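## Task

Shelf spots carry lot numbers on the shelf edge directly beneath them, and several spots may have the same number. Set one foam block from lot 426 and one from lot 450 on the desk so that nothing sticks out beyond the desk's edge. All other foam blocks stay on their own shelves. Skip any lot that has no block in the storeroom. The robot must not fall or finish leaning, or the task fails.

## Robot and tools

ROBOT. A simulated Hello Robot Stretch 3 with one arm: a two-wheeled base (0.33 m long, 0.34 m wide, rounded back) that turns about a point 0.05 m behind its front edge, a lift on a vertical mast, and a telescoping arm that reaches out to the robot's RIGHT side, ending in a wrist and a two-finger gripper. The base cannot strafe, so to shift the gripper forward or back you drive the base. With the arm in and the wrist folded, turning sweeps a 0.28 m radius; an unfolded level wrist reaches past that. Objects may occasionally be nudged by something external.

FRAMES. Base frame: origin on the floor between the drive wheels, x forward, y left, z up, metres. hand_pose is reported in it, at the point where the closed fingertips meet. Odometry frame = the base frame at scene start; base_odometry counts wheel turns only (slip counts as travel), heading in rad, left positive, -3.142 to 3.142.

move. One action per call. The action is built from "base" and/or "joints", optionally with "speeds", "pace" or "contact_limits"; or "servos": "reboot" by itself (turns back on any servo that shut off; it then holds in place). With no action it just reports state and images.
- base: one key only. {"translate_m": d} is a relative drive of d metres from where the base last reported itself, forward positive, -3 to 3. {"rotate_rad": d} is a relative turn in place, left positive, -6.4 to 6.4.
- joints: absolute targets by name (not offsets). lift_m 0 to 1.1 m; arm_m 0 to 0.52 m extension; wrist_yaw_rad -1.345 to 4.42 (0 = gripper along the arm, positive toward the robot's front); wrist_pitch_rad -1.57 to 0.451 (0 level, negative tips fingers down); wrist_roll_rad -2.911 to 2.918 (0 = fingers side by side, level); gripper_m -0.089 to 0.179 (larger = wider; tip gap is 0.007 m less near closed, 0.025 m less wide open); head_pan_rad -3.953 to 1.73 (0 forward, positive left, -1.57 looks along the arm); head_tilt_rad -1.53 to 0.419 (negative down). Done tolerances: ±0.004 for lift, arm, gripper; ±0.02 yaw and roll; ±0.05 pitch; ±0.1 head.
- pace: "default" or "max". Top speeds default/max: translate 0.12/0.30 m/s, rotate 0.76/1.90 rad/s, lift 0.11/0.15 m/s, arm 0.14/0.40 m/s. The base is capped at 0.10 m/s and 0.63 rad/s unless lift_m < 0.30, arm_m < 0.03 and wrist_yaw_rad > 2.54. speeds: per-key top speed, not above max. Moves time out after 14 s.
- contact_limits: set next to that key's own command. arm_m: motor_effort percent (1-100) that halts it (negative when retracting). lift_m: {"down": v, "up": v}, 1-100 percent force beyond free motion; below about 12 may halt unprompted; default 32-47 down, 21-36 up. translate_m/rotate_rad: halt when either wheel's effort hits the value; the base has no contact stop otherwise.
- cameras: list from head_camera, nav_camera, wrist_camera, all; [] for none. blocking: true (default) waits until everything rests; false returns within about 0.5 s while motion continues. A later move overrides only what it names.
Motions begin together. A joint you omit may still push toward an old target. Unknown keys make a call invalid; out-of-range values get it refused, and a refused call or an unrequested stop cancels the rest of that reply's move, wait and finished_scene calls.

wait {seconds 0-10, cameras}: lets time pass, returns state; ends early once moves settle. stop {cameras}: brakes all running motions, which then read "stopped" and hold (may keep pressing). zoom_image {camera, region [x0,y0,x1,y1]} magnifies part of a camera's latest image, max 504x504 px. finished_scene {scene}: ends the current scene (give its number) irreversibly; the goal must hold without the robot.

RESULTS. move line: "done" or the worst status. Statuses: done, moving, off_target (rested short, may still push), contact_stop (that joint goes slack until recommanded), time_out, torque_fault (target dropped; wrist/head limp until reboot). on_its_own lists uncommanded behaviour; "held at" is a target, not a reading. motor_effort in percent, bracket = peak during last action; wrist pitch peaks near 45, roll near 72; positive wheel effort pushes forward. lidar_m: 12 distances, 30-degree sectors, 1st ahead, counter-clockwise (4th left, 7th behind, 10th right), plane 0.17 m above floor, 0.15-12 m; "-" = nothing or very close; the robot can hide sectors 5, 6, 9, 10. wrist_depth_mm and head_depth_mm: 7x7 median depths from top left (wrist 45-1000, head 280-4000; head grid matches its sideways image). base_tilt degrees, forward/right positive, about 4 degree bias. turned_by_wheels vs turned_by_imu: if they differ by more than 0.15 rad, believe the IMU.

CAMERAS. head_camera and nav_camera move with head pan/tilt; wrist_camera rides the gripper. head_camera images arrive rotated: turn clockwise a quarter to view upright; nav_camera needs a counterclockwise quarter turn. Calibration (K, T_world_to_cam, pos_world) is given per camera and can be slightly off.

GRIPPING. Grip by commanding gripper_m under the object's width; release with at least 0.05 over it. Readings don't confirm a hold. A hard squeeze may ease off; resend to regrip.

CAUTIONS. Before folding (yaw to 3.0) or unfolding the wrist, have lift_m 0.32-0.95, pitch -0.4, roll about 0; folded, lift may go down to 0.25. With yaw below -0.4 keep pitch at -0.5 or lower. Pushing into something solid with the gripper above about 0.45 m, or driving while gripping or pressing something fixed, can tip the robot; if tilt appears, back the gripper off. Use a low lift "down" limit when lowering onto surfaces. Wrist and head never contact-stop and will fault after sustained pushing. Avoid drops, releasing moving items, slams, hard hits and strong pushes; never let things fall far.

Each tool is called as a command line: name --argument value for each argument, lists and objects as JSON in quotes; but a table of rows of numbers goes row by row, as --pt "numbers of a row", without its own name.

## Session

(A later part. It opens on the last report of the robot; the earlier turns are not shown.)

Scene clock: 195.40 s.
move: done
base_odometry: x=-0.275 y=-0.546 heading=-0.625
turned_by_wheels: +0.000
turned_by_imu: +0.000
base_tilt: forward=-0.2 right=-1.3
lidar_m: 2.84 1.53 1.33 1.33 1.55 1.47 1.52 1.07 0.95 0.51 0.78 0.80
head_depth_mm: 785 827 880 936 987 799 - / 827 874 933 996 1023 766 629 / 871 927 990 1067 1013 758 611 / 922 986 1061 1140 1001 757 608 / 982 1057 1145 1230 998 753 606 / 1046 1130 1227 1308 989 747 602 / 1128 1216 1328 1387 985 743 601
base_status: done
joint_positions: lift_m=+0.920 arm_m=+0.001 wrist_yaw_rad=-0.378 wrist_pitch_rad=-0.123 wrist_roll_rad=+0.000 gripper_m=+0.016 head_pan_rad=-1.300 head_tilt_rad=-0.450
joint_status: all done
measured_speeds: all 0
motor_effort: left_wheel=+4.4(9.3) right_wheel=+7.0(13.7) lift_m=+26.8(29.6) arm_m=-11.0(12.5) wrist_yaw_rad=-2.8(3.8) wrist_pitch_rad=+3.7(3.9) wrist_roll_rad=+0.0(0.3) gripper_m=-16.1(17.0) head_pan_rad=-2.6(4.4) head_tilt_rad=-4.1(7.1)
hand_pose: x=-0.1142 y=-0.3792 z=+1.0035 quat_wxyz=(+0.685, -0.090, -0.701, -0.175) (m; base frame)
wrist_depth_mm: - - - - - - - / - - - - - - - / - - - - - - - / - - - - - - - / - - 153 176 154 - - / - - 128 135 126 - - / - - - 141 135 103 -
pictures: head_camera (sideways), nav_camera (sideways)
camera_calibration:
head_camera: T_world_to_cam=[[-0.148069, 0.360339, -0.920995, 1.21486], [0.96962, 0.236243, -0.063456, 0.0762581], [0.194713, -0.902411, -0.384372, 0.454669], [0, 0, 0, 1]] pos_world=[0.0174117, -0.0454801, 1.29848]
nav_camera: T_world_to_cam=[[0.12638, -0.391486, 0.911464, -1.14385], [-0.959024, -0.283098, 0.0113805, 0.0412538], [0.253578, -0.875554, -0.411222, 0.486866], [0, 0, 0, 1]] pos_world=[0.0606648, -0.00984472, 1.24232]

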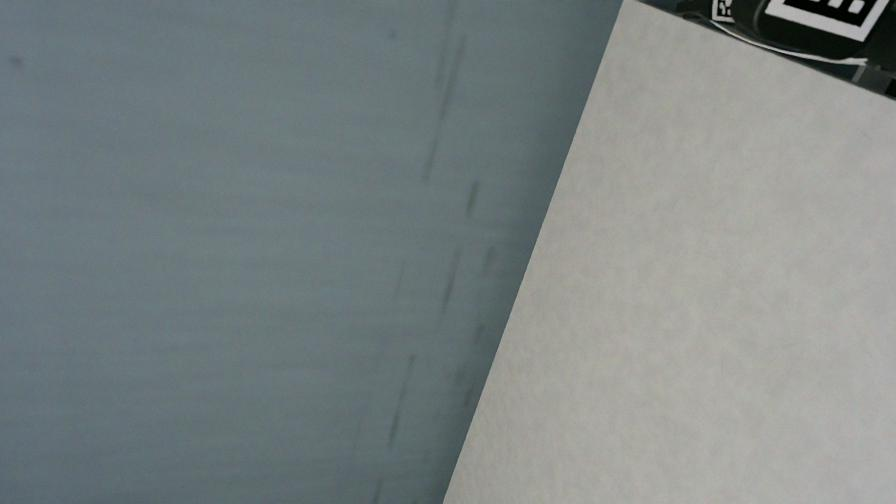

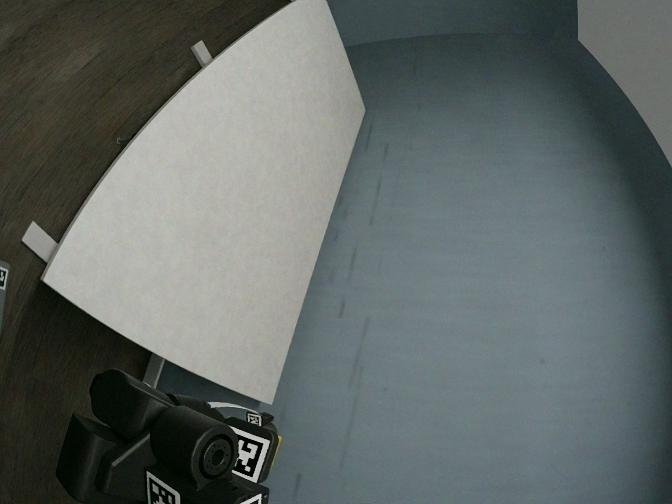

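move --base '{"translate_m":0.62}' --cameras '[]'

move --base '{"rotate_rad":-0.29}' --joints '{"head_pan_rad":-1.6,"head_tilt_rad":-0.6}' --cameras '["head_camera","nav_camera"]'

Scene clock: 218.47 s.
move: done
base_odometry: x=+0.228 y=-0.909 heading=-0.625
turned_by_wheels: +0.000
turned_by_imu: +0.000
base_tilt: forward=-0.4 right=-1.2
lidar_m: 2.26 1.33 1.16 1.17 1.36 2.03 2.13 0.73 0.70 0.49 0.76 2.25
head_depth_mm: 931 981 1046 1111 1028 773 - / 973 1036 1103 1177 1018 765 614 / 1027 1094 1177 1251 1012 759 610 / 1092 1170 1251 1326 1007 757 609 / 1156 1249 1348 1398 995 752 606 / 1244 1329 1458 1472 990 746 637 / 1328 1441 1577 1686 983 745 1234
base_status: done
joint_positions: lift_m=+0.920 arm_m=+0.001 wrist_yaw_rad=-0.378 wrist_pitch_rad=-0.123 wrist_roll_rad=+0.000 gripper_m=+0.016 head_pan_rad=-1.300 head_tilt_rad=-0.450
joint_status: not commanded
measured_speeds: all 0
motor_effort: left_wheel=+3.5(9.4) right_wheel=+7.4(13.5) lift_m=+24.9(27.0) arm_m=-9.7(11.2) wrist_yaw_rad=-2.0(4.1) wrist_pitch_rad=+3.7(3.9) wrist_roll_rad=-0.1(0.3) gripper_m=-17.0(17.0) head_pan_rad=-3.2(3.8) head_tilt_rad=-4.5(5.0)
hand_pose: x=-0.1142 y=-0.3792 z=+1.0035 quat_wxyz=(+0.685, -0.090, -0.701, -0.175) (m; base frame)
wrist_depth_mm: - - - - - - - / - - - - - - - / - - - - - - - / - - - - - - - / - - 153 176 154 - - / - - 128 135 126 - - / - - - 141 135 103 -
pictures: none
No camera images: "cameras" was empty.

Scene clock: 220.00 s.
move: done
base_odometry: x=+0.228 y=-0.909 heading=-0.915
turned_by_wheels: -0.290
turned_by_imu: -0.285
base_tilt: forward=-0.3 right=-1.2
lidar_m: 2.26 1.66 1.21 1.16 1.20 1.64 2.02 1.58 0.73 0.70 0.49 1.07
head_depth_mm: 932 1028 1146 1122 808 - - / 924 1020 1132 1113 452 - - / 921 1013 1129 1096 441 - - / 919 1010 1125 1091 819 673 - / 915 1006 1113 1080 811 653 556 / 909 1001 1109 1071 807 647 555 / 905 995 1109 1060 799 644 554
base_status: done
joint_positions: lift_m=+0.920 arm_m=+0.001 wrist_yaw_rad=-0.378 wrist_pitch_rad=-0.123 wrist_roll_rad=+0.000 gripper_m=+0.016 head_pan_rad=-1.610 head_tilt_rad=-0.605
joint_status: all done
measured_speeds: all 0
motor_effort: left_wheel=+8.3(12.5) right_wheel=-8.8(12.4) lift_m=+24.4(25.1) arm_m=-9.8(10.3) wrist_yaw_rad=-2.6(3.7) wrist_pitch_rad=+3.8(3.8) wrist_roll_rad=+0.2(0.3) gripper_m=-16.4(16.9) head_pan_rad=+3.1(5.1) head_tilt_rad=-1.3(8.7)
hand_pose: x=-0.1142 y=-0.3792 z=+1.0035 quat_wxyz=(+0.685, -0.090, -0.701, -0.175) (m; base frame)
wrist_depth_mm: - - - - - - - / - - - - - - - / - - - - - - - / - - - - - - - / - - 153 176 166 - - / - - 128 135 126 - - / - - - 141 135 112 -
pictures: head_camera (sideways), nav_camera (sideways)
camera_calibration:
head_camera: T_world_to_cam=[[-0.0258751, 0.525437, -0.850439, 1.12212], [0.995892, -0.0602953, -0.0675536, 0.0814656], [-0.0867726, -0.848693, -0.521718, 0.63503], [0, 0, 0, 1]] pos_world=[0.00300733, -0.0457464, 1.29111]
nav_camera: T_world_to_cam=[[-0.00423609, -0.546738, 0.837293, -1.04632], [-0.999738, 0.0211354, 0.00874315, 0.0448697], [-0.0224768, -0.837037, -0.546685, 0.664814], [0, 0, 0, 1]] pos_world=[0.0553685, -0.0165402, 1.23913]

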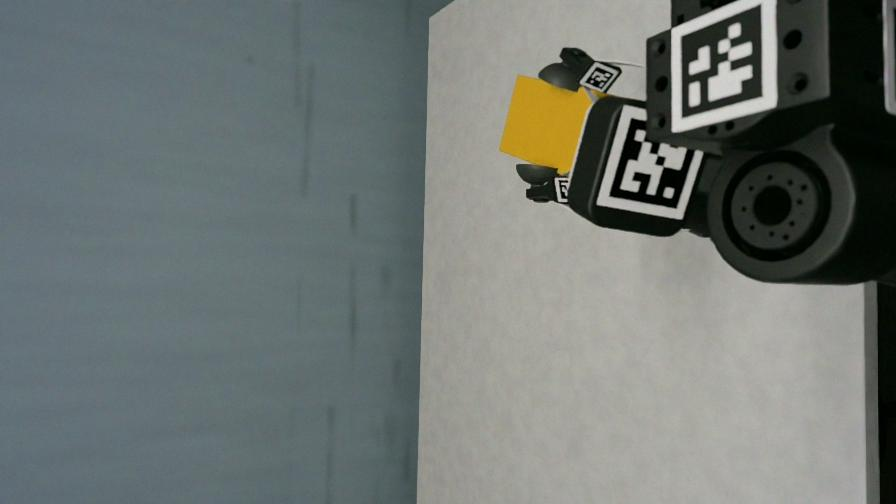

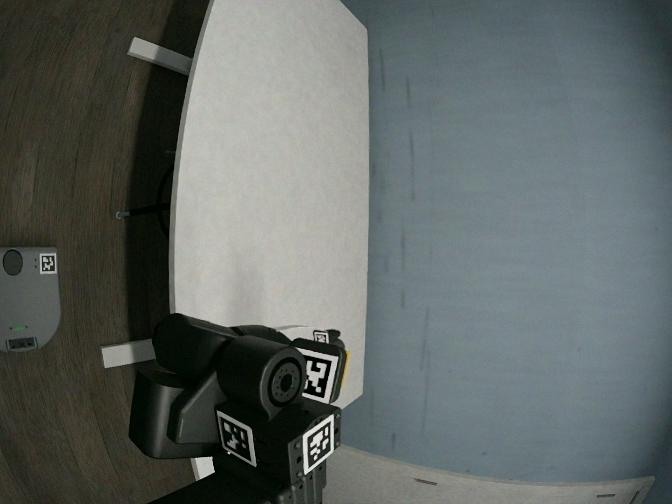

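move --joints '{"arm_m":0.24,"lift_m":0.74}' --cameras '["head_camera"]'

move --joints '{"lift_m":0.66}' --speeds '{"lift_m":0.03}' --contact_limits '{"lift_m":{"down":13}}' --cameras '["wrist_camera"]'

Scene clock: 234.43 s.
move: done
base_odometry: x=+0.228 y=-0.909 heading=-0.915
turned_by_wheels: +0.000
turned_by_imu: +0.000
base_tilt: forward=-0.2 right=-1.0
lidar_m: 2.25 1.66 1.21 1.16 1.20 1.64 2.03 1.58 0.73 0.70 0.49 1.07
head_depth_mm: 928 1022 1140 1134 840 668 545 / 928 1017 1128 1125 836 402 332 / 919 1013 1126 1105 487 457 563 / 918 1009 1120 1099 551 479 560 / 915 1004 1114 1082 818 655 560 / 907 998 1109 1078 813 651 555 / 908 997 1103 1066 804 646 554
base_status: not commanded
joint_positions: lift_m=+0.740 arm_m=+0.240 wrist_yaw_rad=-0.378 wrist_pitch_rad=-0.123 wrist_roll_rad=+0.000 gripper_m=+0.016 head_pan_rad=-1.600 head_tilt_rad=-0.600
joint_status: all done
measured_speeds: all 0
motor_effort: left_wheel=+8.4(8.8) right_wheel=-8.2(9.5) lift_m=+24.2(27.0) arm_m=+12.8(15.0) wrist_yaw_rad=-3.6(3.6) wrist_pitch_rad=+3.6(3.8) wrist_roll_rad=+0.0(0.3) gripper_m=-16.3(16.9) head_pan_rad=+2.5(4.0) head_tilt_rad=+3.4(4.2)
hand_pose: x=-0.1142 y=-0.6186 z=+0.8235 quat_wxyz=(+0.685, -0.090, -0.701, -0.175) (m; base frame)
wrist_depth_mm: - - - - - - - / - - - - - - - / - - - - - - - / - - - - - - - / - - 153 177 154 - - / - - 128 135 126 - - / - - - 141 135 - -
pictures: head_camera (sideways)
camera_calibration:
head_camera: T_world_to_cam=[[-0.0311584, 0.521135, -0.852905, 1.12532], [0.99642, -0.0508949, -0.0674987, 0.0814301], [-0.0785845, -0.851955, -0.517684, 0.629771], [0, 0, 0, 1]] pos_world=[0.00341481, -0.0457618, 1.29131]

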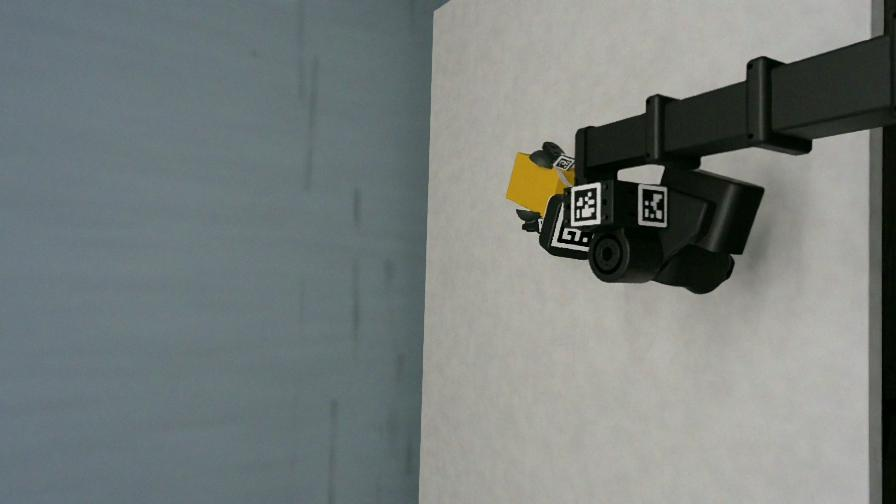

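Scene clock: 237.53 s.
move: done
base_odometry: x=+0.228 y=-0.909 heading=-0.915
turned_by_wheels: +0.000
turned_by_imu: +0.000
base_tilt: forward=-0.3 right=-1.3
lidar_m: 2.25 1.66 1.21 1.16 1.20 1.64 2.03 1.58 0.73 0.70 0.49 1.08
head_depth_mm: 933 1026 1139 1138 840 672 570 / 928 1023 1131 1122 836 664 413 / 923 1015 1128 1115 778 500 527 / 923 1009 1124 1098 821 508 541 / 916 1003 1115 1091 817 653 560 / 912 998 1105 1079 811 651 555 / 907 995 1109 1069 805 647 555
base_status: not commanded
joint_positions: lift_m=+0.660 arm_m=+0.240 wrist_yaw_rad=-0.379 wrist_pitch_rad=-0.045 wrist_roll_rad=+0.000 gripper_m=+0.016 head_pan_rad=-1.600 head_tilt_rad=-0.600
joint_status: all done
measured_speeds: all 0
on_its_own: wrist_pitch_rad is at rest, and its effort (-10.6) is outside its rest range (-8 to +12)
motor_effort: left_wheel=+8.0(8.5) right_wheel=-8.5(9.5) lift_m=+16.3(27.0) arm_m=+11.4(13.3) wrist_yaw_rad=-2.4(4.0) wrist_pitch_rad=-10.6(10.8) wrist_roll_rad=-0.3(0.3) gripper_m=-16.8(16.9) head_pan_rad=+3.1(3.9) head_tilt_rad=+3.0(4.3)
contact_limits: lift_m down 13 (down: maximum 72; up: maximum 65)
hand_pose: x=-0.1157 y=-0.6218 z=+0.7630 quat_wxyz=(+0.692, -0.117, -0.697, -0.149) (m; base frame)
wrist_depth_mm: - - - - - - - / - - - - - - - / - - - - - - - / - - - - - - - / - - 152 181 154 - - / - - 128 133 128 - - / - - - 138 133 - -
pictures: wrist_camera
camera_calibration:
wrist_camera: T_world_to_cam=[[-0.944404, 0.328632, -0.0101168, 0.109428], [0.0896731, 0.22785, -0.969558, 0.924379], [-0.316322, -0.916562, -0.244652, -0.25363], [0, 0, 0, 1]] pos_world=[-0.0597768, -0.479049, 0.835295]

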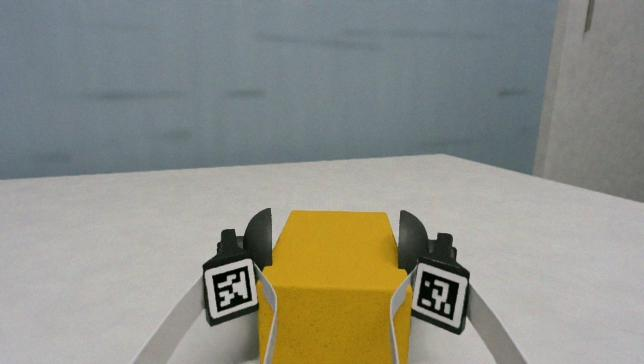

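move --joints '{"lift_m":0.679}' --cameras '[]'

move --joints '{"gripper_m":0.179}' --cameras '[]'

move --joints '{"arm_m":0.0}' --cameras '[]'

move --joints '{"lift_m":0.9}' --pace "max" --cameras '["head_camera"]'

move --joints '{"wrist_yaw_rad":3.0,"wrist_pitch_rad":-0.4}' --cameras '[]'

Scene clock: 244.87 s.
move: done
base_odometry: x=+0.228 y=-0.909 heading=-0.915
turned_by_wheels: +0.000
turned_by_imu: +0.000
base_tilt: forward=-0.4 right=-1.1
lidar_m: 2.25 1.66 1.21 1.16 1.20 1.64 2.03 1.58 0.73 0.70 0.49 1.07
head_depth_mm: 928 1024 1134 1135 845 670 571 / 925 1013 1130 1118 836 648 383 / 922 1010 1124 1112 775 486 538 / 919 1006 1121 1099 818 496 548 / 916 1002 1116 1093 817 653 558 / 911 998 1107 1081 811 650 556 / 905 995 1099 1067 803 646 553
base_status: not commanded
joint_positions: lift_m=+0.679 arm_m=+0.240 wrist_yaw_rad=-0.379 wrist_pitch_rad=-0.111 wrist_roll_rad=+0.000 gripper_m=+0.016 head_pan_rad=-1.600 head_tilt_rad=-0.600
joint_status: all done
measured_speeds: all 0
motor_effort: left_wheel=+7.7(8.4) right_wheel=-8.6(9.2) lift_m=+29.5(31.2) arm_m=+9.6(10.1) wrist_yaw_rad=-0.9(3.3) wrist_pitch_rad=+1.6(10.5) wrist_roll_rad=+0.1(0.3) gripper_m=-16.2(16.7) head_pan_rad=+2.9(3.6) head_tilt_rad=+3.1(3.4)
hand_pose: x=-0.1146 y=-0.6191 z=+0.7653 quat_wxyz=(+0.686, -0.094, -0.700, -0.172) (m; base frame)
wrist_depth_mm: - - - - - - - / - - - - - - - / - - - - - - - / - - - - - - - / - - 153 167 154 - - / - - 128 135 128 - - / - - - 140 135 103 -
pictures: none
No camera images: "cameras" was empty.

Scene clock: 247.03 s.
move: done
base_odometry: x=+0.228 y=-0.909 heading=-0.915
turned_by_wheels: +0.000
turned_by_imu: +0.000
base_tilt: forward=-0.5 right=-1.1
lidar_m: 2.25 1.66 1.21 1.16 1.20 1.64 2.03 1.58 0.73 0.70 0.49 1.07
head_depth_mm: 929 1026 1135 1133 839 669 571 / 925 1016 1131 1120 835 646 383 / 918 1014 1122 1112 789 486 538 / 920 1009 1123 1103 791 498 548 / 912 1009 1114 1087 817 653 559 / 909 999 1115 1077 808 650 557 / 906 1001 1109 1064 805 646 554
base_status: not commanded
joint_positions: lift_m=+0.679 arm_m=+0.240 wrist_yaw_rad=-0.379 wrist_pitch_rad=-0.115 wrist_roll_rad=+0.000 gripper_m=+0.179 head_pan_rad=-1.600 head_tilt_rad=-0.600
joint_status: all done
measured_speeds: all 0
motor_effort: left_wheel=+6.9(7.7) right_wheel=-8.3(8.7) lift_m=+28.4(29.7) arm_m=+8.0(9.7) wrist_yaw_rad=-0.5(3.1) wrist_pitch_rad=+2.2(2.4) wrist_roll_rad=+0.2(0.3) gripper_m=+0.6(84.2) head_pan_rad=+2.6(3.4) head_tilt_rad=+2.5(3.2)
hand_pose: x=-0.1145 y=-0.6189 z=+0.7645 quat_wxyz=(+0.686, -0.093, -0.701, -0.173) (m; base frame)
wrist_depth_mm: - - - - - - - / - - - - - - - / - - - - - - - / - - - - - - - / - 143 - 176 - - - / - 126 - 135 133 - - / - - - 140 136 - 105
pictures: none
No camera images: "cameras" was empty.

Scene clock: 250.03 s.
move: done
base_odometry: x=+0.228 y=-0.909 heading=-0.915
turned_by_wheels: +0.000
turned_by_imu: +0.000
base_tilt: forward=-0.2 right=-1.0
lidar_m: 2.26 1.66 1.21 1.16 1.20 1.63 2.03 1.58 0.73 0.70 0.49 1.07
head_depth_mm: 932 1027 1134 1132 841 670 557 / 924 1017 1127 1123 836 666 567 / 918 1013 1123 1111 792 662 552 / 920 1009 1124 1104 821 657 550 / 914 1003 1118 1085 815 653 559 / 910 1002 1110 1075 813 651 557 / 908 995 1112 1073 803 647 554
base_status: not commanded
joint_positions: lift_m=+0.679 arm_m=+0.001 wrist_yaw_rad=-0.379 wrist_pitch_rad=-0.115 wrist_roll_rad=+0.000 gripper_m=+0.179 head_pan_rad=-1.600 head_tilt_rad=-0.600
joint_status: all done
measured_speeds: all 0
motor_effort: left_wheel=+7.2(7.4) right_wheel=-7.6(9.0) lift_m=+27.9(29.3) arm_m=-12.5(14.4) wrist_yaw_rad=-0.8(3.4) wrist_pitch_rad=+2.2(2.4) wrist_roll_rad=-0.2(0.4) gripper_m=+0.5(1.0) head_pan_rad=+2.1(3.4) head_tilt_rad=+2.0(3.1)
hand_pose: x=-0.1145 y=-0.3795 z=+0.7644 quat_wxyz=(+0.686, -0.093, -0.701, -0.173) (m; base frame)
wrist_depth_mm: - - - - - - - / - - - - - - - / - - - - - - - / - - - - - - - / - 143 - - - - - / - 126 - - - - - / - - - - - - 105
pictures: none
No camera images: "cameras" was empty.

Scene clock: 252.30 s.
move: done
base_odometry: x=+0.228 y=-0.909 heading=-0.915
turned_by_wheels: +0.000
turned_by_imu: +0.000
base_tilt: forward=-0.3 right=-1.2
lidar_m: 2.25 1.66 1.21 1.16 1.21 1.64 2.03 1.58 0.73 0.70 0.49 1.07
head_depth_mm: 930 1023 1142 1134 840 689 - / 926 1016 1131 1124 839 - - / 920 1016 1121 1105 802 - - / 915 1010 1122 1097 769 639 - / 914 1004 1114 1085 817 653 560 / 912 1001 1107 1076 812 651 556 / 906 990 1106 1069 807 646 553
base_status: not commanded
joint_positions: lift_m=+0.900 arm_m=+0.001 wrist_yaw_rad=-0.379 wrist_pitch_rad=-0.116 wrist_roll_rad=+0.000 gripper_m=+0.179 head_pan_rad=-1.600 head_tilt_rad=-0.600
joint_status: all done
measured_speeds: all 0
motor_effort: left_wheel=+7.0(7.5) right_wheel=-7.8(8.7) lift_m=+29.4(32.9) arm_m=-10.3(12.5) wrist_yaw_rad=-1.4(2.9) wrist_pitch_rad=+2.5(2.5) wrist_roll_rad=-0.1(0.3) gripper_m=+0.4(1.0) head_pan_rad=+2.8(3.3) head_tilt_rad=+2.3(2.9)
hand_pose: x=-0.1145 y=-0.3794 z=+0.9852 quat_wxyz=(+0.686, -0.092, -0.701, -0.173) (m; base frame)
wrist_depth_mm: - - - - - - - / - - - - - - - / - - - - - - - / - - - - - - - / - 143 - - - - - / - 126 - - - - - / - - - - - - 105
pictures: head_camera (sideways)
camera_calibration:
head_camera: T_world_to_cam=[[-0.0311584, 0.521135, -0.852905, 1.12532], [0.99642, -0.0508949, -0.0674987, 0.0814301], [-0.0785845, -0.851955, -0.517684, 0.629771], [0, 0, 0, 1]] pos_world=[0.00341481, -0.0457618, 1.29131]

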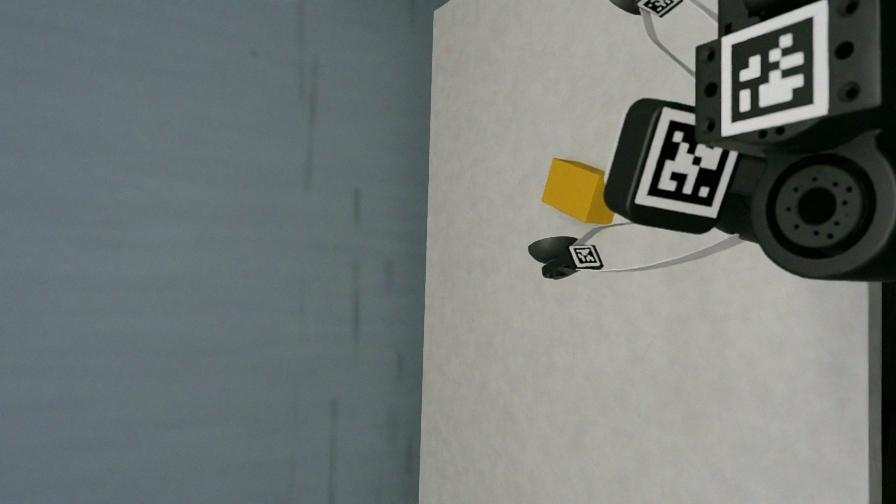

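Scene clock: 255.00 s.
move: done
base_odometry: x=+0.228 y=-0.909 heading=-0.915
turned_by_wheels: +0.000
turned_by_imu: +0.000
base_tilt: forward=-0.3 right=-1.2
lidar_m: 2.25 1.66 1.21 1.16 1.20 1.64 2.02 1.58 0.73 0.70 0.49 1.08
head_depth_mm: 928 1023 1138 1133 842 710 - / 926 1017 1128 1122 835 707 - / 922 1015 1124 1110 790 680 - / 917 1007 1120 1101 825 659 - / 915 1005 1113 1090 814 670 - / 912 1004 1109 1077 810 652 - / 910 1001 1103 1067 804 644 554
base_status: not commanded
joint_positions: lift_m=+0.900 arm_m=+0.001 wrist_yaw_rad=+2.997 wrist_pitch_rad=-0.411 wrist_roll_rad=+0.000 gripper_m=+0.179 head_pan_rad=-1.600 head_tilt_rad=-0.600
joint_status: all done
measured_speeds: all 0
motor_effort: left_wheel=+7.0(7.5) right_wheel=-8.6(9.0) lift_m=+23.9(29.8) arm_m=-9.1(11.5) wrist_yaw_rad=+3.5(5.8) wrist_pitch_rad=+1.7(4.3) wrist_roll_rad=-0.1(0.5) gripper_m=+0.3(1.0) head_pan_rad=+2.4(3.0) head_tilt_rad=+2.3(2.9)
hand_pose: x=+0.0112 y=+0.0773 z=+0.9142 quat_wxyz=(+0.194, +0.700, +0.094, +0.680) (m; base frame)
wrist_depth_mm: - 137 - - - - - / - 147 - - - - - / - 161 - - - - - / - 185 - - - - - / - 190 216 - - - - / 123 140 239 - - - - / - - 276 - - - 105
pictures: none
No camera images: "cameras" was empty.

move --base '{"rotate_rad":0.4}' --joints '{"lift_m":0.26,"gripper_m":0.03,"head_pan_rad":0.6,"head_tilt_rad":-0.3}' --pace "max" --cameras '["nav_camera"]'

move --base '{"translate_m":1.83}' --pace "max" --cameras '[]'

move --base '{"rotate_rad":1.195}' --joints '{"head_pan_rad":1.2}' --pace "max" --cameras '["nav_camera"]'

Scene clock: 284.93 s.
move: done
base_odometry: x=+0.228 y=-0.909 heading=-0.515
turned_by_wheels: +0.400
turned_by_imu: +0.393
base_tilt: forward=-0.3 right=-1.2
lidar_m: 2.27 1.26 1.16 1.17 1.46 2.03 1.84 0.73 0.70 0.49 1.08 2.25
head_depth_mm: 2432 2485 2532 2586 2621 2050 1566 / 1413 1489 2710 2800 2782 2013 1542 / 1298 1363 1430 1528 1634 1742 1536 / 1199 1258 1335 1398 1494 1578 1534 / 1122 1176 1229 1299 1371 1451 1482 / 1057 1102 1157 1207 1275 1337 1402 / 998 1043 1086 1144 1187 1254 1308
base_status: done
joint_positions: lift_m=+0.260 arm_m=+0.001 wrist_yaw_rad=+2.997 wrist_pitch_rad=-0.414 wrist_roll_rad=+0.000 gripper_m=+0.030 head_pan_rad=+0.600 head_tilt_rad=-0.300
joint_status: all done
measured_speeds: all 0
motor_effort: left_wheel=-7.5(13.3) right_wheel=+8.4(12.2) lift_m=+26.5(28.8) arm_m=-6.9(7.3) wrist_yaw_rad=+1.1(3.6) wrist_pitch_rad=+2.1(2.1) wrist_roll_rad=+0.0(0.3) gripper_m=+0.5(82.0) head_pan_rad=-2.9(6.2) head_tilt_rad=-3.0(7.9)
hand_pose: x=+0.0111 y=+0.0770 z=+0.2736 quat_wxyz=(+0.195, +0.700, +0.095, +0.680) (m; base frame)
wrist_depth_mm: - 137 - - - - 987 / - 148 - - - - - / 885 161 810 866 857 839 842 / 693 186 623 671 676 665 655 / 571 549 206 544 553 559 547 / 487 288 130 149 130 471 468 / 253 257 237 248 395 410 409
pictures: nav_camera (sideways)
camera_calibration:
nav_camera: T_world_to_cam=[[0.213339, 0.166664, 0.962658, -1.21127], [0.576477, -0.816998, 0.0136903, 0.0288688], [0.788771, 0.55203, -0.270375, 0.300328], [0, 0, 0, 1]] pos_world=[0.00487969, 0.0596715, 1.24685]

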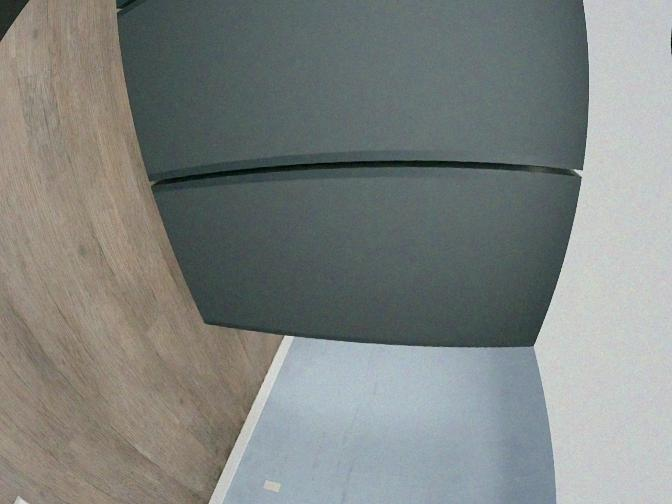

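Scene clock: 292.47 s.
move: done
base_odometry: x=+1.820 y=-1.811 heading=-0.515
turned_by_wheels: +0.000
turned_by_imu: +0.001
base_tilt: forward=-0.3 right=-1.3
lidar_m: 0.58 0.73 1.51 0.73 0.67 1.24 1.91 1.58 1.81 0.95 0.63 0.58
head_depth_mm: 601 615 632 648 665 684 708 / 672 688 710 730 753 779 807 / 760 784 809 835 870 901 938 / 873 909 941 984 1027 1071 1122 / 1035 1083 1132 1186 1245 1318 1379 / 1262 1332 1415 1505 1599 1707 1532 / 1606 1694 1777 1857 1972 1964 1519
base_status: done
joint_positions: lift_m=+0.260 arm_m=+0.001 wrist_yaw_rad=+2.998 wrist_pitch_rad=-0.414 wrist_roll_rad=+0.000 gripper_m=+0.030 head_pan_rad=+0.600 head_tilt_rad=-0.301
joint_status: not commanded
measured_speeds: all 0
motor_effort: left_wheel=+0.0(10.8) right_wheel=+7.4(17.2) lift_m=+24.2(29.0) arm_m=-7.7(8.0) wrist_yaw_rad=+1.8(2.9) wrist_pitch_rad=+2.1(2.2) wrist_roll_rad=+0.0(0.5) gripper_m=+1.2(1.3) head_pan_rad=-2.7(3.6) head_tilt_rad=+1.8(3.7)
hand_pose: x=+0.0110 y=+0.0771 z=+0.2736 quat_wxyz=(+0.195, +0.700, +0.095, +0.680) (m; base frame)
wrist_depth_mm: - 137 - - - - - / - 147 175 - - - - / 804 161 787 856 850 850 836 / 703 185 629 678 674 670 662 / 573 546 205 545 556 554 551 / 487 289 130 149 130 476 469 / 253 257 239 248 393 411 409
pictures: none
No camera images: "cameras" was empty.

Scene clock: 294.37 s.
move: done
base_odometry: x=+1.820 y=-1.811 heading=+0.679
turned_by_wheels: +1.195
turned_by_imu: +1.172
base_tilt: forward=-0.3 right=-1.3
lidar_m: 1.93 0.65 0.67 1.84 2.57 1.58 1.81 0.82 0.60 0.58 0.60 0.82
head_depth_mm: 618 627 638 649 663 674 688 / 726 738 753 768 786 803 822 / 873 897 917 938 965 989 1024 / 1107 1139 1174 1213 1257 1302 1350 / 1520 1553 1618 1715 1794 1828 1525 / 2970 2506 2656 2906 2673 1977 1522 / 3224 3518 3714 3779 2783 1971 1514
base_status: done
joint_positions: lift_m=+0.260 arm_m=+0.001 wrist_yaw_rad=+2.998 wrist_pitch_rad=-0.414 wrist_roll_rad=+0.000 gripper_m=+0.030 head_pan_rad=+1.205 head_tilt_rad=-0.301
joint_status: all done
measured_speeds: all 0
motor_effort: left_wheel=-5.9(15.0) right_wheel=+8.5(14.4) lift_m=+25.1(25.7) arm_m=-12.2(13.1) wrist_yaw_rad=+1.0(2.7) wrist_pitch_rad=+2.1(2.2) wrist_roll_rad=-0.2(0.3) gripper_m=+0.1(0.7) head_pan_rad=-3.2(6.2) head_tilt_rad=+2.3(2.8)
hand_pose: x=+0.0110 y=+0.0771 z=+0.2736 quat_wxyz=(+0.195, +0.700, +0.095, +0.680) (m; base frame)
wrist_depth_mm: - 137 - - - - - / - 147 - - - - - / 863 161 827 855 857 809 - / 693 186 637 688 676 678 635 / 572 546 205 542 551 558 548 / 485 287 130 148 130 473 467 / 252 256 238 248 394 413 412
pictures: nav_camera (sideways)
camera_calibration:
nav_camera: T_world_to_cam=[[0.080857, 0.259094, 0.962462, -1.21013], [0.938966, -0.343738, 0.0136509, 0.0266957], [0.334371, 0.902615, -0.271074, 0.303989], [0, 0, 0, 1]] pos_world=[-0.028864, 0.0483293, 1.24674]

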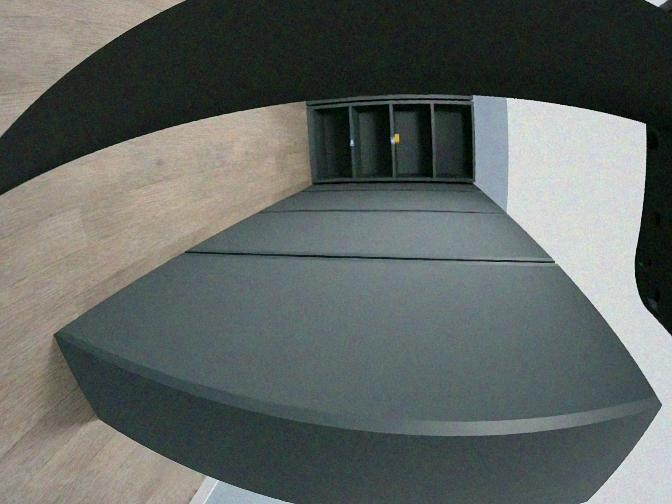

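move --base '{"translate_m":1.45}' --pace "max" --cameras '[]'

move --base '{"rotate_rad":-1.595}' --joints '{"head_pan_rad":-2.3,"head_tilt_rad":-0.4}' --pace "max" --cameras '["head_camera","nav_camera"]'

Scene clock: 307.23 s.
move: done
base_odometry: x=+2.948 y=-0.900 heading=+0.679
turned_by_wheels: +0.000
turned_by_imu: +0.000
base_tilt: forward=-0.4 right=-1.2
lidar_m: 0.50 0.52 0.70 1.94 1.37 0.68 2.27 0.82 0.60 0.58 0.60 0.52
head_depth_mm: 646 656 668 680 693 705 722 / 754 771 786 802 821 841 859 / 909 933 956 979 1003 1038 1068 / 1147 1180 1221 1250 1308 1352 1379 / 1528 1619 1679 1764 1851 1823 1523 / 2351 2517 2722 2912 2662 1970 1516 / 3270 3606 3765 - 2841 1969 1522
base_status: done
joint_positions: lift_m=+0.260 arm_m=+0.001 wrist_yaw_rad=+2.998 wrist_pitch_rad=-0.414 wrist_roll_rad=+0.000 gripper_m=+0.030 head_pan_rad=+1.200 head_tilt_rad=-0.300
joint_status: not commanded
measured_speeds: all 0
motor_effort: left_wheel=+3.2(12.9) right_wheel=+3.1(14.8) lift_m=+27.4(27.9) arm_m=-10.2(12.2) wrist_yaw_rad=+2.1(2.9) wrist_pitch_rad=+2.1(2.2) wrist_roll_rad=+0.0(0.3) gripper_m=-0.1(0.9) head_pan_rad=-2.7(3.7) head_tilt_rad=+5.7(6.2)
hand_pose: x=+0.0110 y=+0.0771 z=+0.2736 quat_wxyz=(+0.195, +0.700, +0.095, +0.680) (m; base frame)
wrist_depth_mm: - 137 - - - - 519 / - 148 - - - 859 522 / - 162 837 854 854 799 529 / 672 185 629 684 681 671 533 / 574 554 206 543 560 553 533 / 488 289 130 148 130 473 468 / 255 258 238 250 392 409 412
pictures: none
No camera images: "cameras" was empty.

Scene clock: 310.03 s.
move: done
base_odometry: x=+2.948 y=-0.900 heading=-0.915
turned_by_wheels: -1.595
turned_by_imu: -1.564
base_tilt: forward=-0.2 right=-1.2
lidar_m: 0.57 0.59 0.52 0.50 0.51 0.70 1.92 1.37 0.67 2.30 0.82 0.60
head_depth_mm: 1233 1273 1357 1366 1450 1567 1430 / 1300 1379 1462 1138 1468 1528 1375 / 1154 1283 1401 1016 1439 1111 1330 / 573 614 660 793 1237 983 1251 / 601 641 684 735 795 864 944 / 683 734 795 864 946 1043 1164 / 793 862 947 3121 2215 1690 1385
base_status: done
joint_positions: lift_m=+0.260 arm_m=+0.001 wrist_yaw_rad=+2.998 wrist_pitch_rad=-0.414 wrist_roll_rad=+0.000 gripper_m=+0.030 head_pan_rad=-2.308 head_tilt_rad=-0.400
joint_status: all done
measured_speeds: translate_m=+0.000 rotate_rad=+0.000 lift_m=+0.000 arm_m=+0.000 wrist_yaw_rad=+0.000 wrist_pitch_rad=+0.000 wrist_roll_rad=+0.000 head_pan_rad=+0.024 head_tilt_rad=+0.000
motor_effort: left_wheel=+4.5(14.8) right_wheel=-7.6(14.6) lift_m=+28.0(28.4) arm_m=-11.4(12.8) wrist_yaw_rad=+1.4(2.8) wrist_pitch_rad=+2.1(2.3) wrist_roll_rad=+0.0(0.3) gripper_m=+0.0(1.0) head_pan_rad=+3.3(5.2) head_tilt_rad=-3.9(6.5)
hand_pose: x=+0.0110 y=+0.0771 z=+0.2736 quat_wxyz=(+0.195, +0.700, +0.095, +0.680) (m; base frame)
wrist_depth_mm: 460 137 486 502 517 528 531 / 505 147 521 533 551 - - / 541 161 170 - - - - / - 178 188 626 639 643 638 / 568 556 206 547 557 555 549 / 486 288 130 149 130 477 469 / 253 255 237 249 396 410 407
pictures: head_camera (sideways), nav_camera (sideways)
camera_calibration:
head_camera: T_world_to_cam=[[0.194345, 0.282863, -0.939265, 1.23669], [0.714969, -0.69642, -0.0617939, 0.0757061], [-0.671602, -0.659536, -0.337584, 0.399032], [0, 0, 0, 1]] pos_world=[-0.0264808, -0.0339138, 1.30096]
nav_camera: T_world_to_cam=[[-0.232553, -0.281417, 0.93098, -1.16714], [-0.750632, 0.660608, 0.0121859, 0.0388742], [-0.618442, -0.695989, -0.364868, 0.431888], [0, 0, 0, 1]] pos_world=[0.0248558, -0.0535448, 1.24369]

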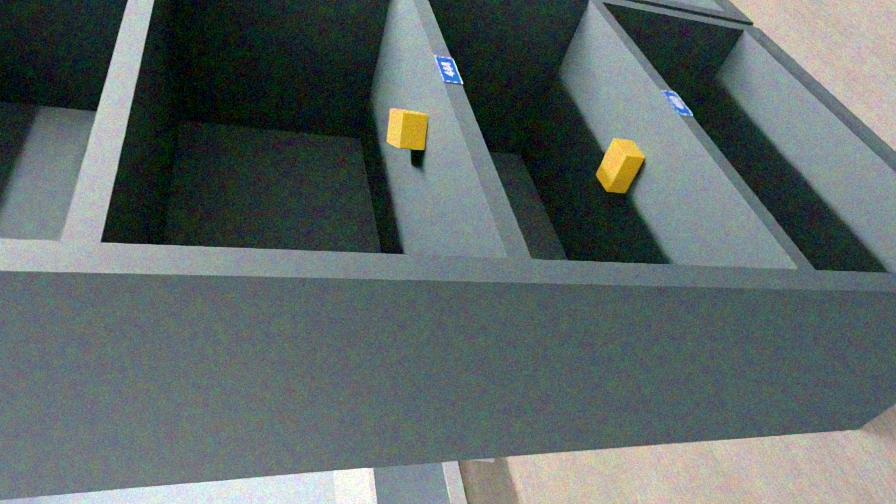

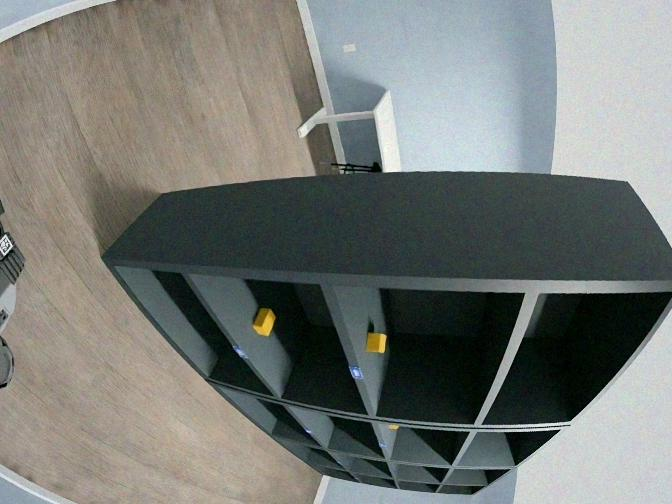

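zoom_image --camera "head_camera" --region '[420, 40, 480, 100]'

zoom_image --camera "head_camera" --region '[650, 75, 710, 130]'

zoom_image --camera "nav_camera" --region '[270, 400, 430, 500]'

Scaled by 8.400 from the camera's 896x504 image, which has a finer 1280x720 frame.

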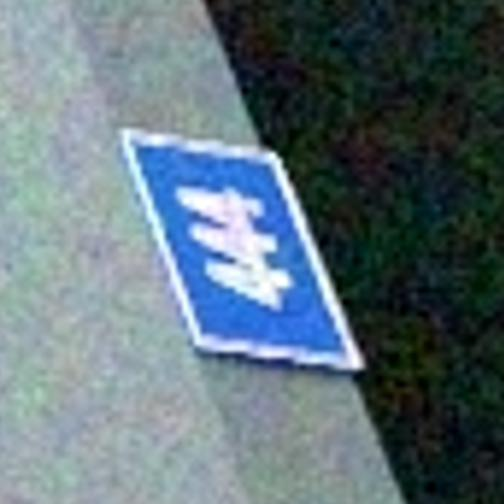

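Scaled by 8.400 from the camera's 896x504 image, which has a finer 1280x720 frame.

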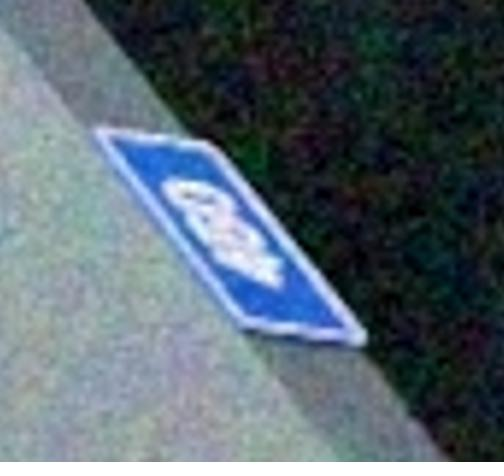

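Scaled by 3.150 from the camera's 672x504 image, which has a finer 792x594 frame.

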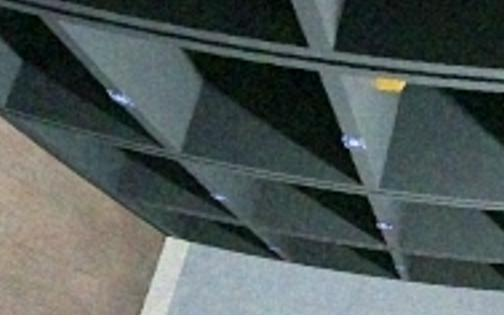

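move --base '{"translate_m":-0.8}' --joints '{"head_pan_rad":-1.8,"head_tilt_rad":-0.6}' --pace "max" --cameras '["head_camera","nav_camera"]'

Scene clock: 324.43 s.
move: done
base_odometry: x=+2.461 y=-0.266 heading=-0.916
turned_by_wheels: +0.000
turned_by_imu: +0.000
base_tilt: forward=-0.3 right=-1.3
lidar_m: 1.37 0.71 0.51 0.49 0.51 0.70 1.91 0.73 0.74 0.97 0.60 1.42
head_depth_mm: 840 868 854 710 945 940 1114 / 850 939 910 662 1075 935 1161 / 827 912 897 655 1096 898 1155 / 806 888 888 618 1085 869 1160 / 788 868 870 608 1079 865 1147 / 773 843 860 601 1074 858 1119 / 753 825 845 570 1062 854 1086
base_status: done
joint_positions: lift_m=+0.260 arm_m=+0.001 wrist_yaw_rad=+2.998 wrist_pitch_rad=-0.414 wrist_roll_rad=+0.000 gripper_m=+0.030 head_pan_rad=-1.800 head_tilt_rad=-0.600
joint_status: all done
measured_speeds: all 0
motor_effort: left_wheel=-4.4(13.9) right_wheel=-3.9(14.8) lift_m=+27.8(29.8) arm_m=-7.5(10.2) wrist_yaw_rad=+1.5(3.1) wrist_pitch_rad=+2.1(2.2) wrist_roll_rad=-0.2(0.3) gripper_m=+0.5(0.9) head_pan_rad=-3.1(5.0) head_tilt_rad=+3.8(6.6)
hand_pose: x=+0.0110 y=+0.0771 z=+0.2736 quat_wxyz=(+0.195, +0.700, +0.095, +0.680) (m; base frame)
wrist_depth_mm: 461 137 481 499 509 523 534 / 500 147 525 531 541 - - / 539 161 170 - - - - / - 178 188 618 642 633 639 / 570 549 205 546 557 555 551 / 491 287 130 148 130 475 472 / 253 257 238 250 390 415 412
pictures: head_camera (sideways), nav_camera (sideways)
camera_calibration:
head_camera: T_world_to_cam=[[0.0730159, 0.517243, -0.852718, 1.12446], [0.966491, -0.247675, -0.067477, 0.081533], [-0.246099, -0.819217, -0.517995, 0.63121], [0, 0, 0, 1]] pos_world=[-0.00556407, -0.0443255, 1.29131]
nav_camera: T_world_to_cam=[[-0.10665, -0.532541, 0.839658, -1.04882], [-0.97773, 0.209683, 0.00880081, 0.0446761], [-0.180749, -0.82002, -0.543044, 0.661077], [0, 0, 0, 1]] pos_world=[0.0513131, -0.0258109, 1.23925]

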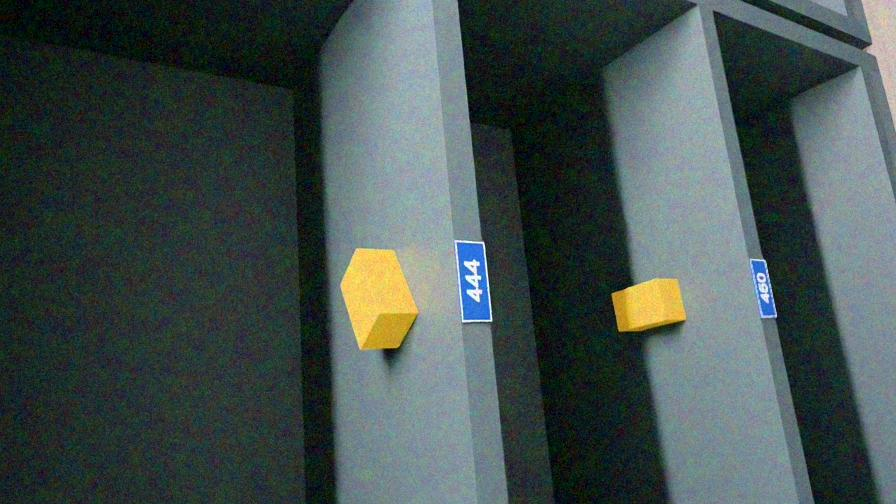

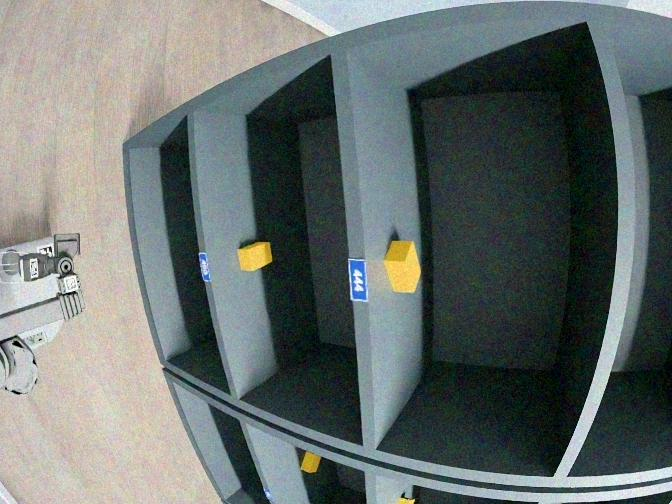

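zoom_image --camera "head_camera" --region '[735, 250, 795, 330]'

zoom_image --camera "head_camera" --region '[590, 250, 710, 350]'

Scaled by 6.300 from the camera's 896x504 image, which has a finer 1280x720 frame.

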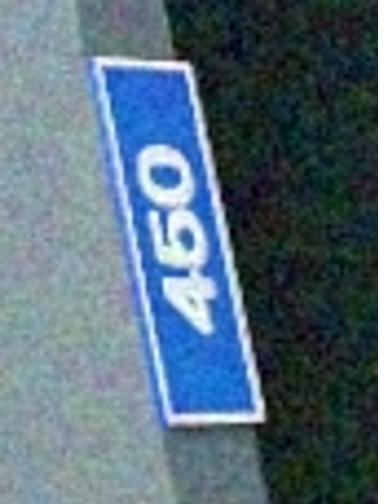

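Scaled by 4.200 from the camera's 896x504 image, which has a finer 1280x720 frame.

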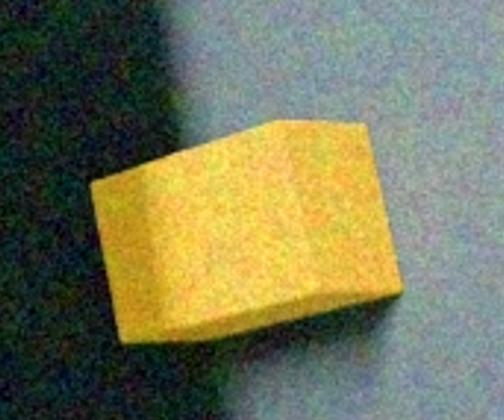

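move --base '{"translate_m":-0.11}' --joints '{"lift_m":0.5,"head_pan_rad":-1.57}' --cameras '[]'

move --joints '{"wrist_yaw_rad":0.07,"gripper_m":0.179}' --cameras '[]'

move --joints '{"wrist_pitch_rad":-0.1}' --cameras '["wrist_camera","head_camera"]'

Scene clock: 368.17 s.
move: done
base_odometry: x=+2.394 y=-0.179 heading=-0.915
turned_by_wheels: +0.000
turned_by_imu: -0.001
base_tilt: forward=-0.2 right=-1.1
lidar_m: 1.47 0.71 0.51 0.49 0.51 0.70 1.90 1.37 0.66 0.96 0.67 1.54
head_depth_mm: 789 866 915 636 1037 887 1050 / 784 864 916 629 1104 878 1145 / 784 860 901 623 1098 875 1139 / 784 862 887 615 1088 867 1127 / 783 862 874 609 1080 862 1151 / 783 859 860 605 1073 862 1145 / 783 860 847 598 1063 857 1141
base_status: done
joint_positions: lift_m=+0.500 arm_m=+0.001 wrist_yaw_rad=+2.998 wrist_pitch_rad=-0.414 wrist_roll_rad=+0.000 gripper_m=+0.030 head_pan_rad=-1.570 head_tilt_rad=-0.600
joint_status: all done
measured_speeds: all 0
motor_effort: left_wheel=-0.8(10.8) right_wheel=-10.8(13.3) lift_m=+26.9(32.8) arm_m=-3.5(6.0) wrist_yaw_rad=+1.3(2.8) wrist_pitch_rad=+2.1(2.2) wrist_roll_rad=-0.1(0.3) gripper_m=+0.4(0.8) head_pan_rad=+3.5(4.2) head_tilt_rad=+3.7(4.0)
hand_pose: x=+0.0110 y=+0.0771 z=+0.5136 quat_wxyz=(+0.195, +0.700, +0.095, +0.680) (m; base frame)
wrist_depth_mm: 453 137 480 494 506 519 529 / 497 147 520 529 548 - - / 535 160 169 - - - - / - 178 187 - - - - / - - 202 148 154 - 835 / - 736 130 147 129 758 756 / 683 679 261 674 640 671 653
pictures: none
No camera images: "cameras" was empty.

Scene clock: 370.63 s.
move: done
base_odometry: x=+2.394 y=-0.179 heading=-0.915
turned_by_wheels: +0.000
turned_by_imu: +0.000
base_tilt: forward=-0.3 right=-1.2
lidar_m: 1.47 0.70 0.51 0.49 0.51 0.70 1.90 1.37 0.66 0.96 0.66 1.53
head_depth_mm: 788 866 916 635 1035 888 1048 / 788 864 915 629 1106 881 1139 / 785 862 900 623 1094 876 1140 / 783 860 887 615 1089 869 1129 / 782 862 875 610 1083 865 1147 / 785 860 864 605 1070 868 1148 / 783 858 848 598 1063 859 1144
base_status: not commanded
joint_positions: lift_m=+0.500 arm_m=+0.001 wrist_yaw_rad=+0.073 wrist_pitch_rad=-0.414 wrist_roll_rad=+0.000 gripper_m=+0.179 head_pan_rad=-1.570 head_tilt_rad=-0.600
joint_status: all done
measured_speeds: all 0
motor_effort: left_wheel=-0.9(1.4) right_wheel=-10.7(11.7) lift_m=+23.8(27.1) arm_m=-1.6(4.0) wrist_yaw_rad=-2.2(6.3) wrist_pitch_rad=+2.1(2.2) wrist_roll_rad=+0.1(0.3) gripper_m=+0.5(84.8) head_pan_rad=+3.3(4.0) head_tilt_rad=+3.1(4.2)
hand_pose: x=-0.0051 y=-0.3699 z=+0.5136 quat_wxyz=(+0.697, +0.171, -0.686, -0.120) (m; base frame)
wrist_depth_mm: - - - - - - - / 307 297 288 305 300 297 292 / - 307 295 - 278 272 264 / - - - - - - - / - 146 - - - - - / - 126 - - - - - / 591 - - - - - 105
pictures: none
No camera images: "cameras" was empty.

Scene clock: 371.60 s.
move: done
base_odometry: x=+2.394 y=-0.179 heading=-0.915
turned_by_wheels: +0.000
turned_by_imu: +0.000
base_tilt: forward=-0.3 right=-1.2
lidar_m: 1.47 0.71 0.51 0.49 0.51 0.69 1.90 1.37 0.66 0.97 0.67 1.53
head_depth_mm: 783 867 916 636 1036 884 1045 / 786 861 916 630 1103 884 1145 / 788 863 900 623 1097 874 1132 / 785 857 888 615 1089 865 1127 / 783 857 874 609 1081 866 1146 / 781 858 862 603 1072 860 1149 / 787 859 850 597 1067 855 1137
base_status: not commanded
joint_positions: lift_m=+0.500 arm_m=+0.001 wrist_yaw_rad=+0.073 wrist_pitch_rad=-0.124 wrist_roll_rad=+0.000 gripper_m=+0.179 head_pan_rad=-1.570 head_tilt_rad=-0.600
joint_status: all done
measured_speeds: all 0
motor_effort: left_wheel=-0.6(1.4) right_wheel=-10.9(11.9) lift_m=+25.1(25.2) arm_m=-1.6(2.3) wrist_yaw_rad=-2.9(4.5) wrist_pitch_rad=+4.0(5.0) wrist_roll_rad=-0.1(0.3) gripper_m=+0.7(1.3) head_pan_rad=+3.6(3.9) head_tilt_rad=+3.1(4.0)
hand_pose: x=-0.0031 y=-0.3962 z=+0.5831 quat_wxyz=(+0.707, +0.070, -0.703, -0.018) (m; base frame)
wrist_depth_mm: - - - - - - 596 / - - - - - - 633 / - - - - - - 618 / - - - - - - - / 329 317 310 308 294 287 287 / - 139 - - - - - / - 742 - - - - 105
pictures: head_camera (sideways), wrist_camera
camera_calibration:
head_camera: T_world_to_cam=[[-0.0466967, 0.519967, -0.852909, 1.12544], [0.997501, -0.0210425, -0.0674416, 0.0812946], [-0.0530148, -0.853927, -0.517685, 0.629597], [0, 0, 0, 1]] pos_world=[0.00484066, -0.045849, 1.29131]
wrist_camera: T_world_to_cam=[[-0.993207, -0.115569, -0.013555, -0.0343553], [-0.0242167, 0.319236, -0.947366, 0.71135], [0.113813, -0.940602, -0.319867, -0.0195616], [0, 0, 0, 1]] pos_world=[-0.014669, -0.249459, 0.667185]

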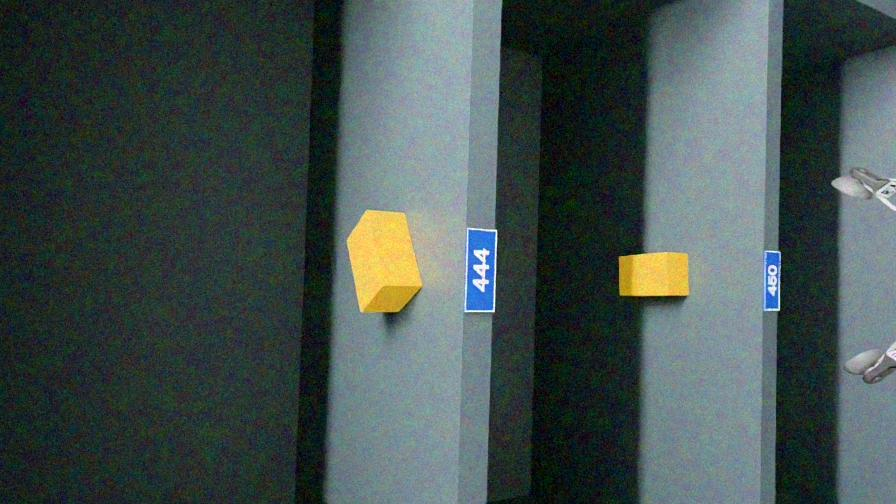

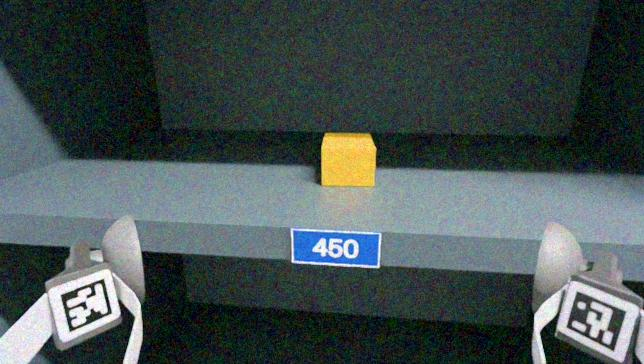

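move --joints '{"lift_m":0.487,"arm_m":0.18}' --cameras '["wrist_camera"]'

move --joints '{"arm_m":0.268}' --cameras '["wrist_camera"]'

Scene clock: 383.83 s.
move: done
base_odometry: x=+2.394 y=-0.179 heading=-0.915
turned_by_wheels: +0.000
turned_by_imu: +0.000
base_tilt: forward=-0.3 right=-1.2
lidar_m: 1.48 0.71 0.51 0.49 0.51 0.70 1.90 1.37 0.66 0.96 0.66 1.53
head_depth_mm: 787 864 914 634 1033 885 1046 / 785 867 914 628 1104 877 1137 / 786 862 903 621 1095 873 566 / 785 861 887 615 1089 867 630 / 786 861 873 608 1081 867 1150 / 782 862 863 603 1070 863 1148 / 783 858 851 599 1066 857 1148
base_status: not commanded
joint_positions: lift_m=+0.487 arm_m=+0.180 wrist_yaw_rad=+0.073 wrist_pitch_rad=-0.123 wrist_roll_rad=+0.000 gripper_m=+0.179 head_pan_rad=-1.570 head_tilt_rad=-0.600
joint_status: all done
measured_speeds: all 0
motor_effort: left_wheel=-1.0(1.4) right_wheel=-10.4(11.9) lift_m=+25.9(28.9) arm_m=+13.3(14.4) wrist_yaw_rad=-2.6(4.1) wrist_pitch_rad=+3.8(3.9) wrist_roll_rad=+0.1(0.3) gripper_m=+0.2(0.9) head_pan_rad=+3.3(3.9) head_tilt_rad=+2.7(3.3)
hand_pose: x=-0.0032 y=-0.5757 z=+0.5704 quat_wxyz=(+0.707, +0.069, -0.703, -0.018) (m; base frame)
wrist_depth_mm: - - - - - - - / - - - - - - - / - - - - - - - / - - - - - - - / 260 245 261 - 258 258 258 / - 182 199 198 198 189 197 / 118 161 160 160 160 155 105
pictures: wrist_camera
camera_calibration:
wrist_camera: T_world_to_cam=[[-0.99322, -0.115461, -0.0134979, -0.0552545], [-0.0241177, 0.318255, -0.947698, 0.756196], [0.113718, -0.940948, -0.318882, -0.193225], [0, 0, 0, 1]] pos_world=[-0.0146689, -0.428858, 0.654284]

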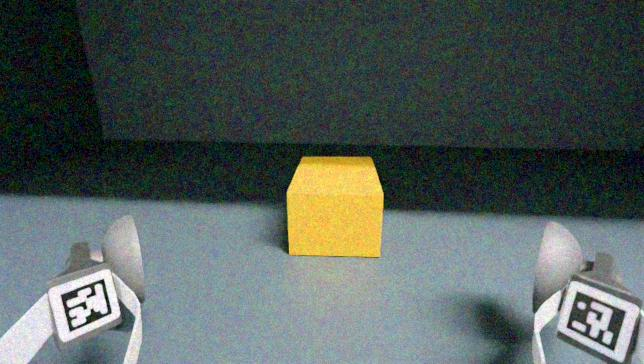

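Scene clock: 385.70 s.
move: done
base_odometry: x=+2.394 y=-0.179 heading=-0.915
turned_by_wheels: +0.000
turned_by_imu: +0.000
base_tilt: forward=-0.2 right=-1.2
lidar_m: 1.48 0.71 0.51 0.49 0.51 0.69 1.90 1.38 0.66 0.96 0.66 1.54
head_depth_mm: 787 864 917 634 1029 888 1041 / 785 862 913 628 1104 881 1142 / 788 863 899 623 1092 873 596 / 783 862 887 615 1089 848 651 / 783 861 874 608 1075 865 1152 / 782 864 861 603 1071 858 1148 / 782 859 848 598 1061 854 1143
base_status: not commanded
joint_positions: lift_m=+0.487 arm_m=+0.268 wrist_yaw_rad=+0.073 wrist_pitch_rad=-0.123 wrist_roll_rad=+0.000 gripper_m=+0.179 head_pan_rad=-1.570 head_tilt_rad=-0.600
joint_status: all done
measured_speeds: all 0
motor_effort: left_wheel=-0.7(1.4) right_wheel=-11.1(11.8) lift_m=+29.0(29.0) arm_m=+12.2(15.3) wrist_yaw_rad=-2.9(5.0) wrist_pitch_rad=+3.9(3.9) wrist_roll_rad=-0.3(0.3) gripper_m=+0.8(1.2) head_pan_rad=+3.0(4.1) head_tilt_rad=+2.5(2.9)
hand_pose: x=-0.0032 y=-0.6637 z=+0.5704 quat_wxyz=(+0.707, +0.069, -0.703, -0.018) (m; base frame)
wrist_depth_mm: - - - - 399 393 386 / - - - - - - 400 / - - - - - - - / - - - - - - - / 261 243 258 152 258 257 257 / - 181 181 135 188 188 197 / 118 161 154 140 160 154 105
pictures: wrist_camera
camera_calibration:
wrist_camera: T_world_to_cam=[[-0.99322, -0.115461, -0.0134979, -0.0654151], [-0.0241177, 0.318255, -0.947698, 0.784203], [0.113718, -0.940948, -0.318882, -0.276029], [0, 0, 0, 1]] pos_world=[-0.0146689, -0.516858, 0.654284]

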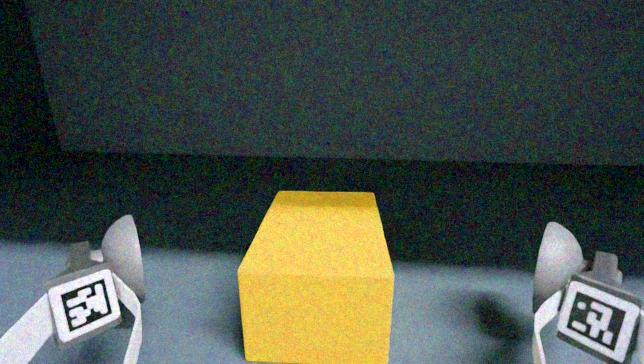

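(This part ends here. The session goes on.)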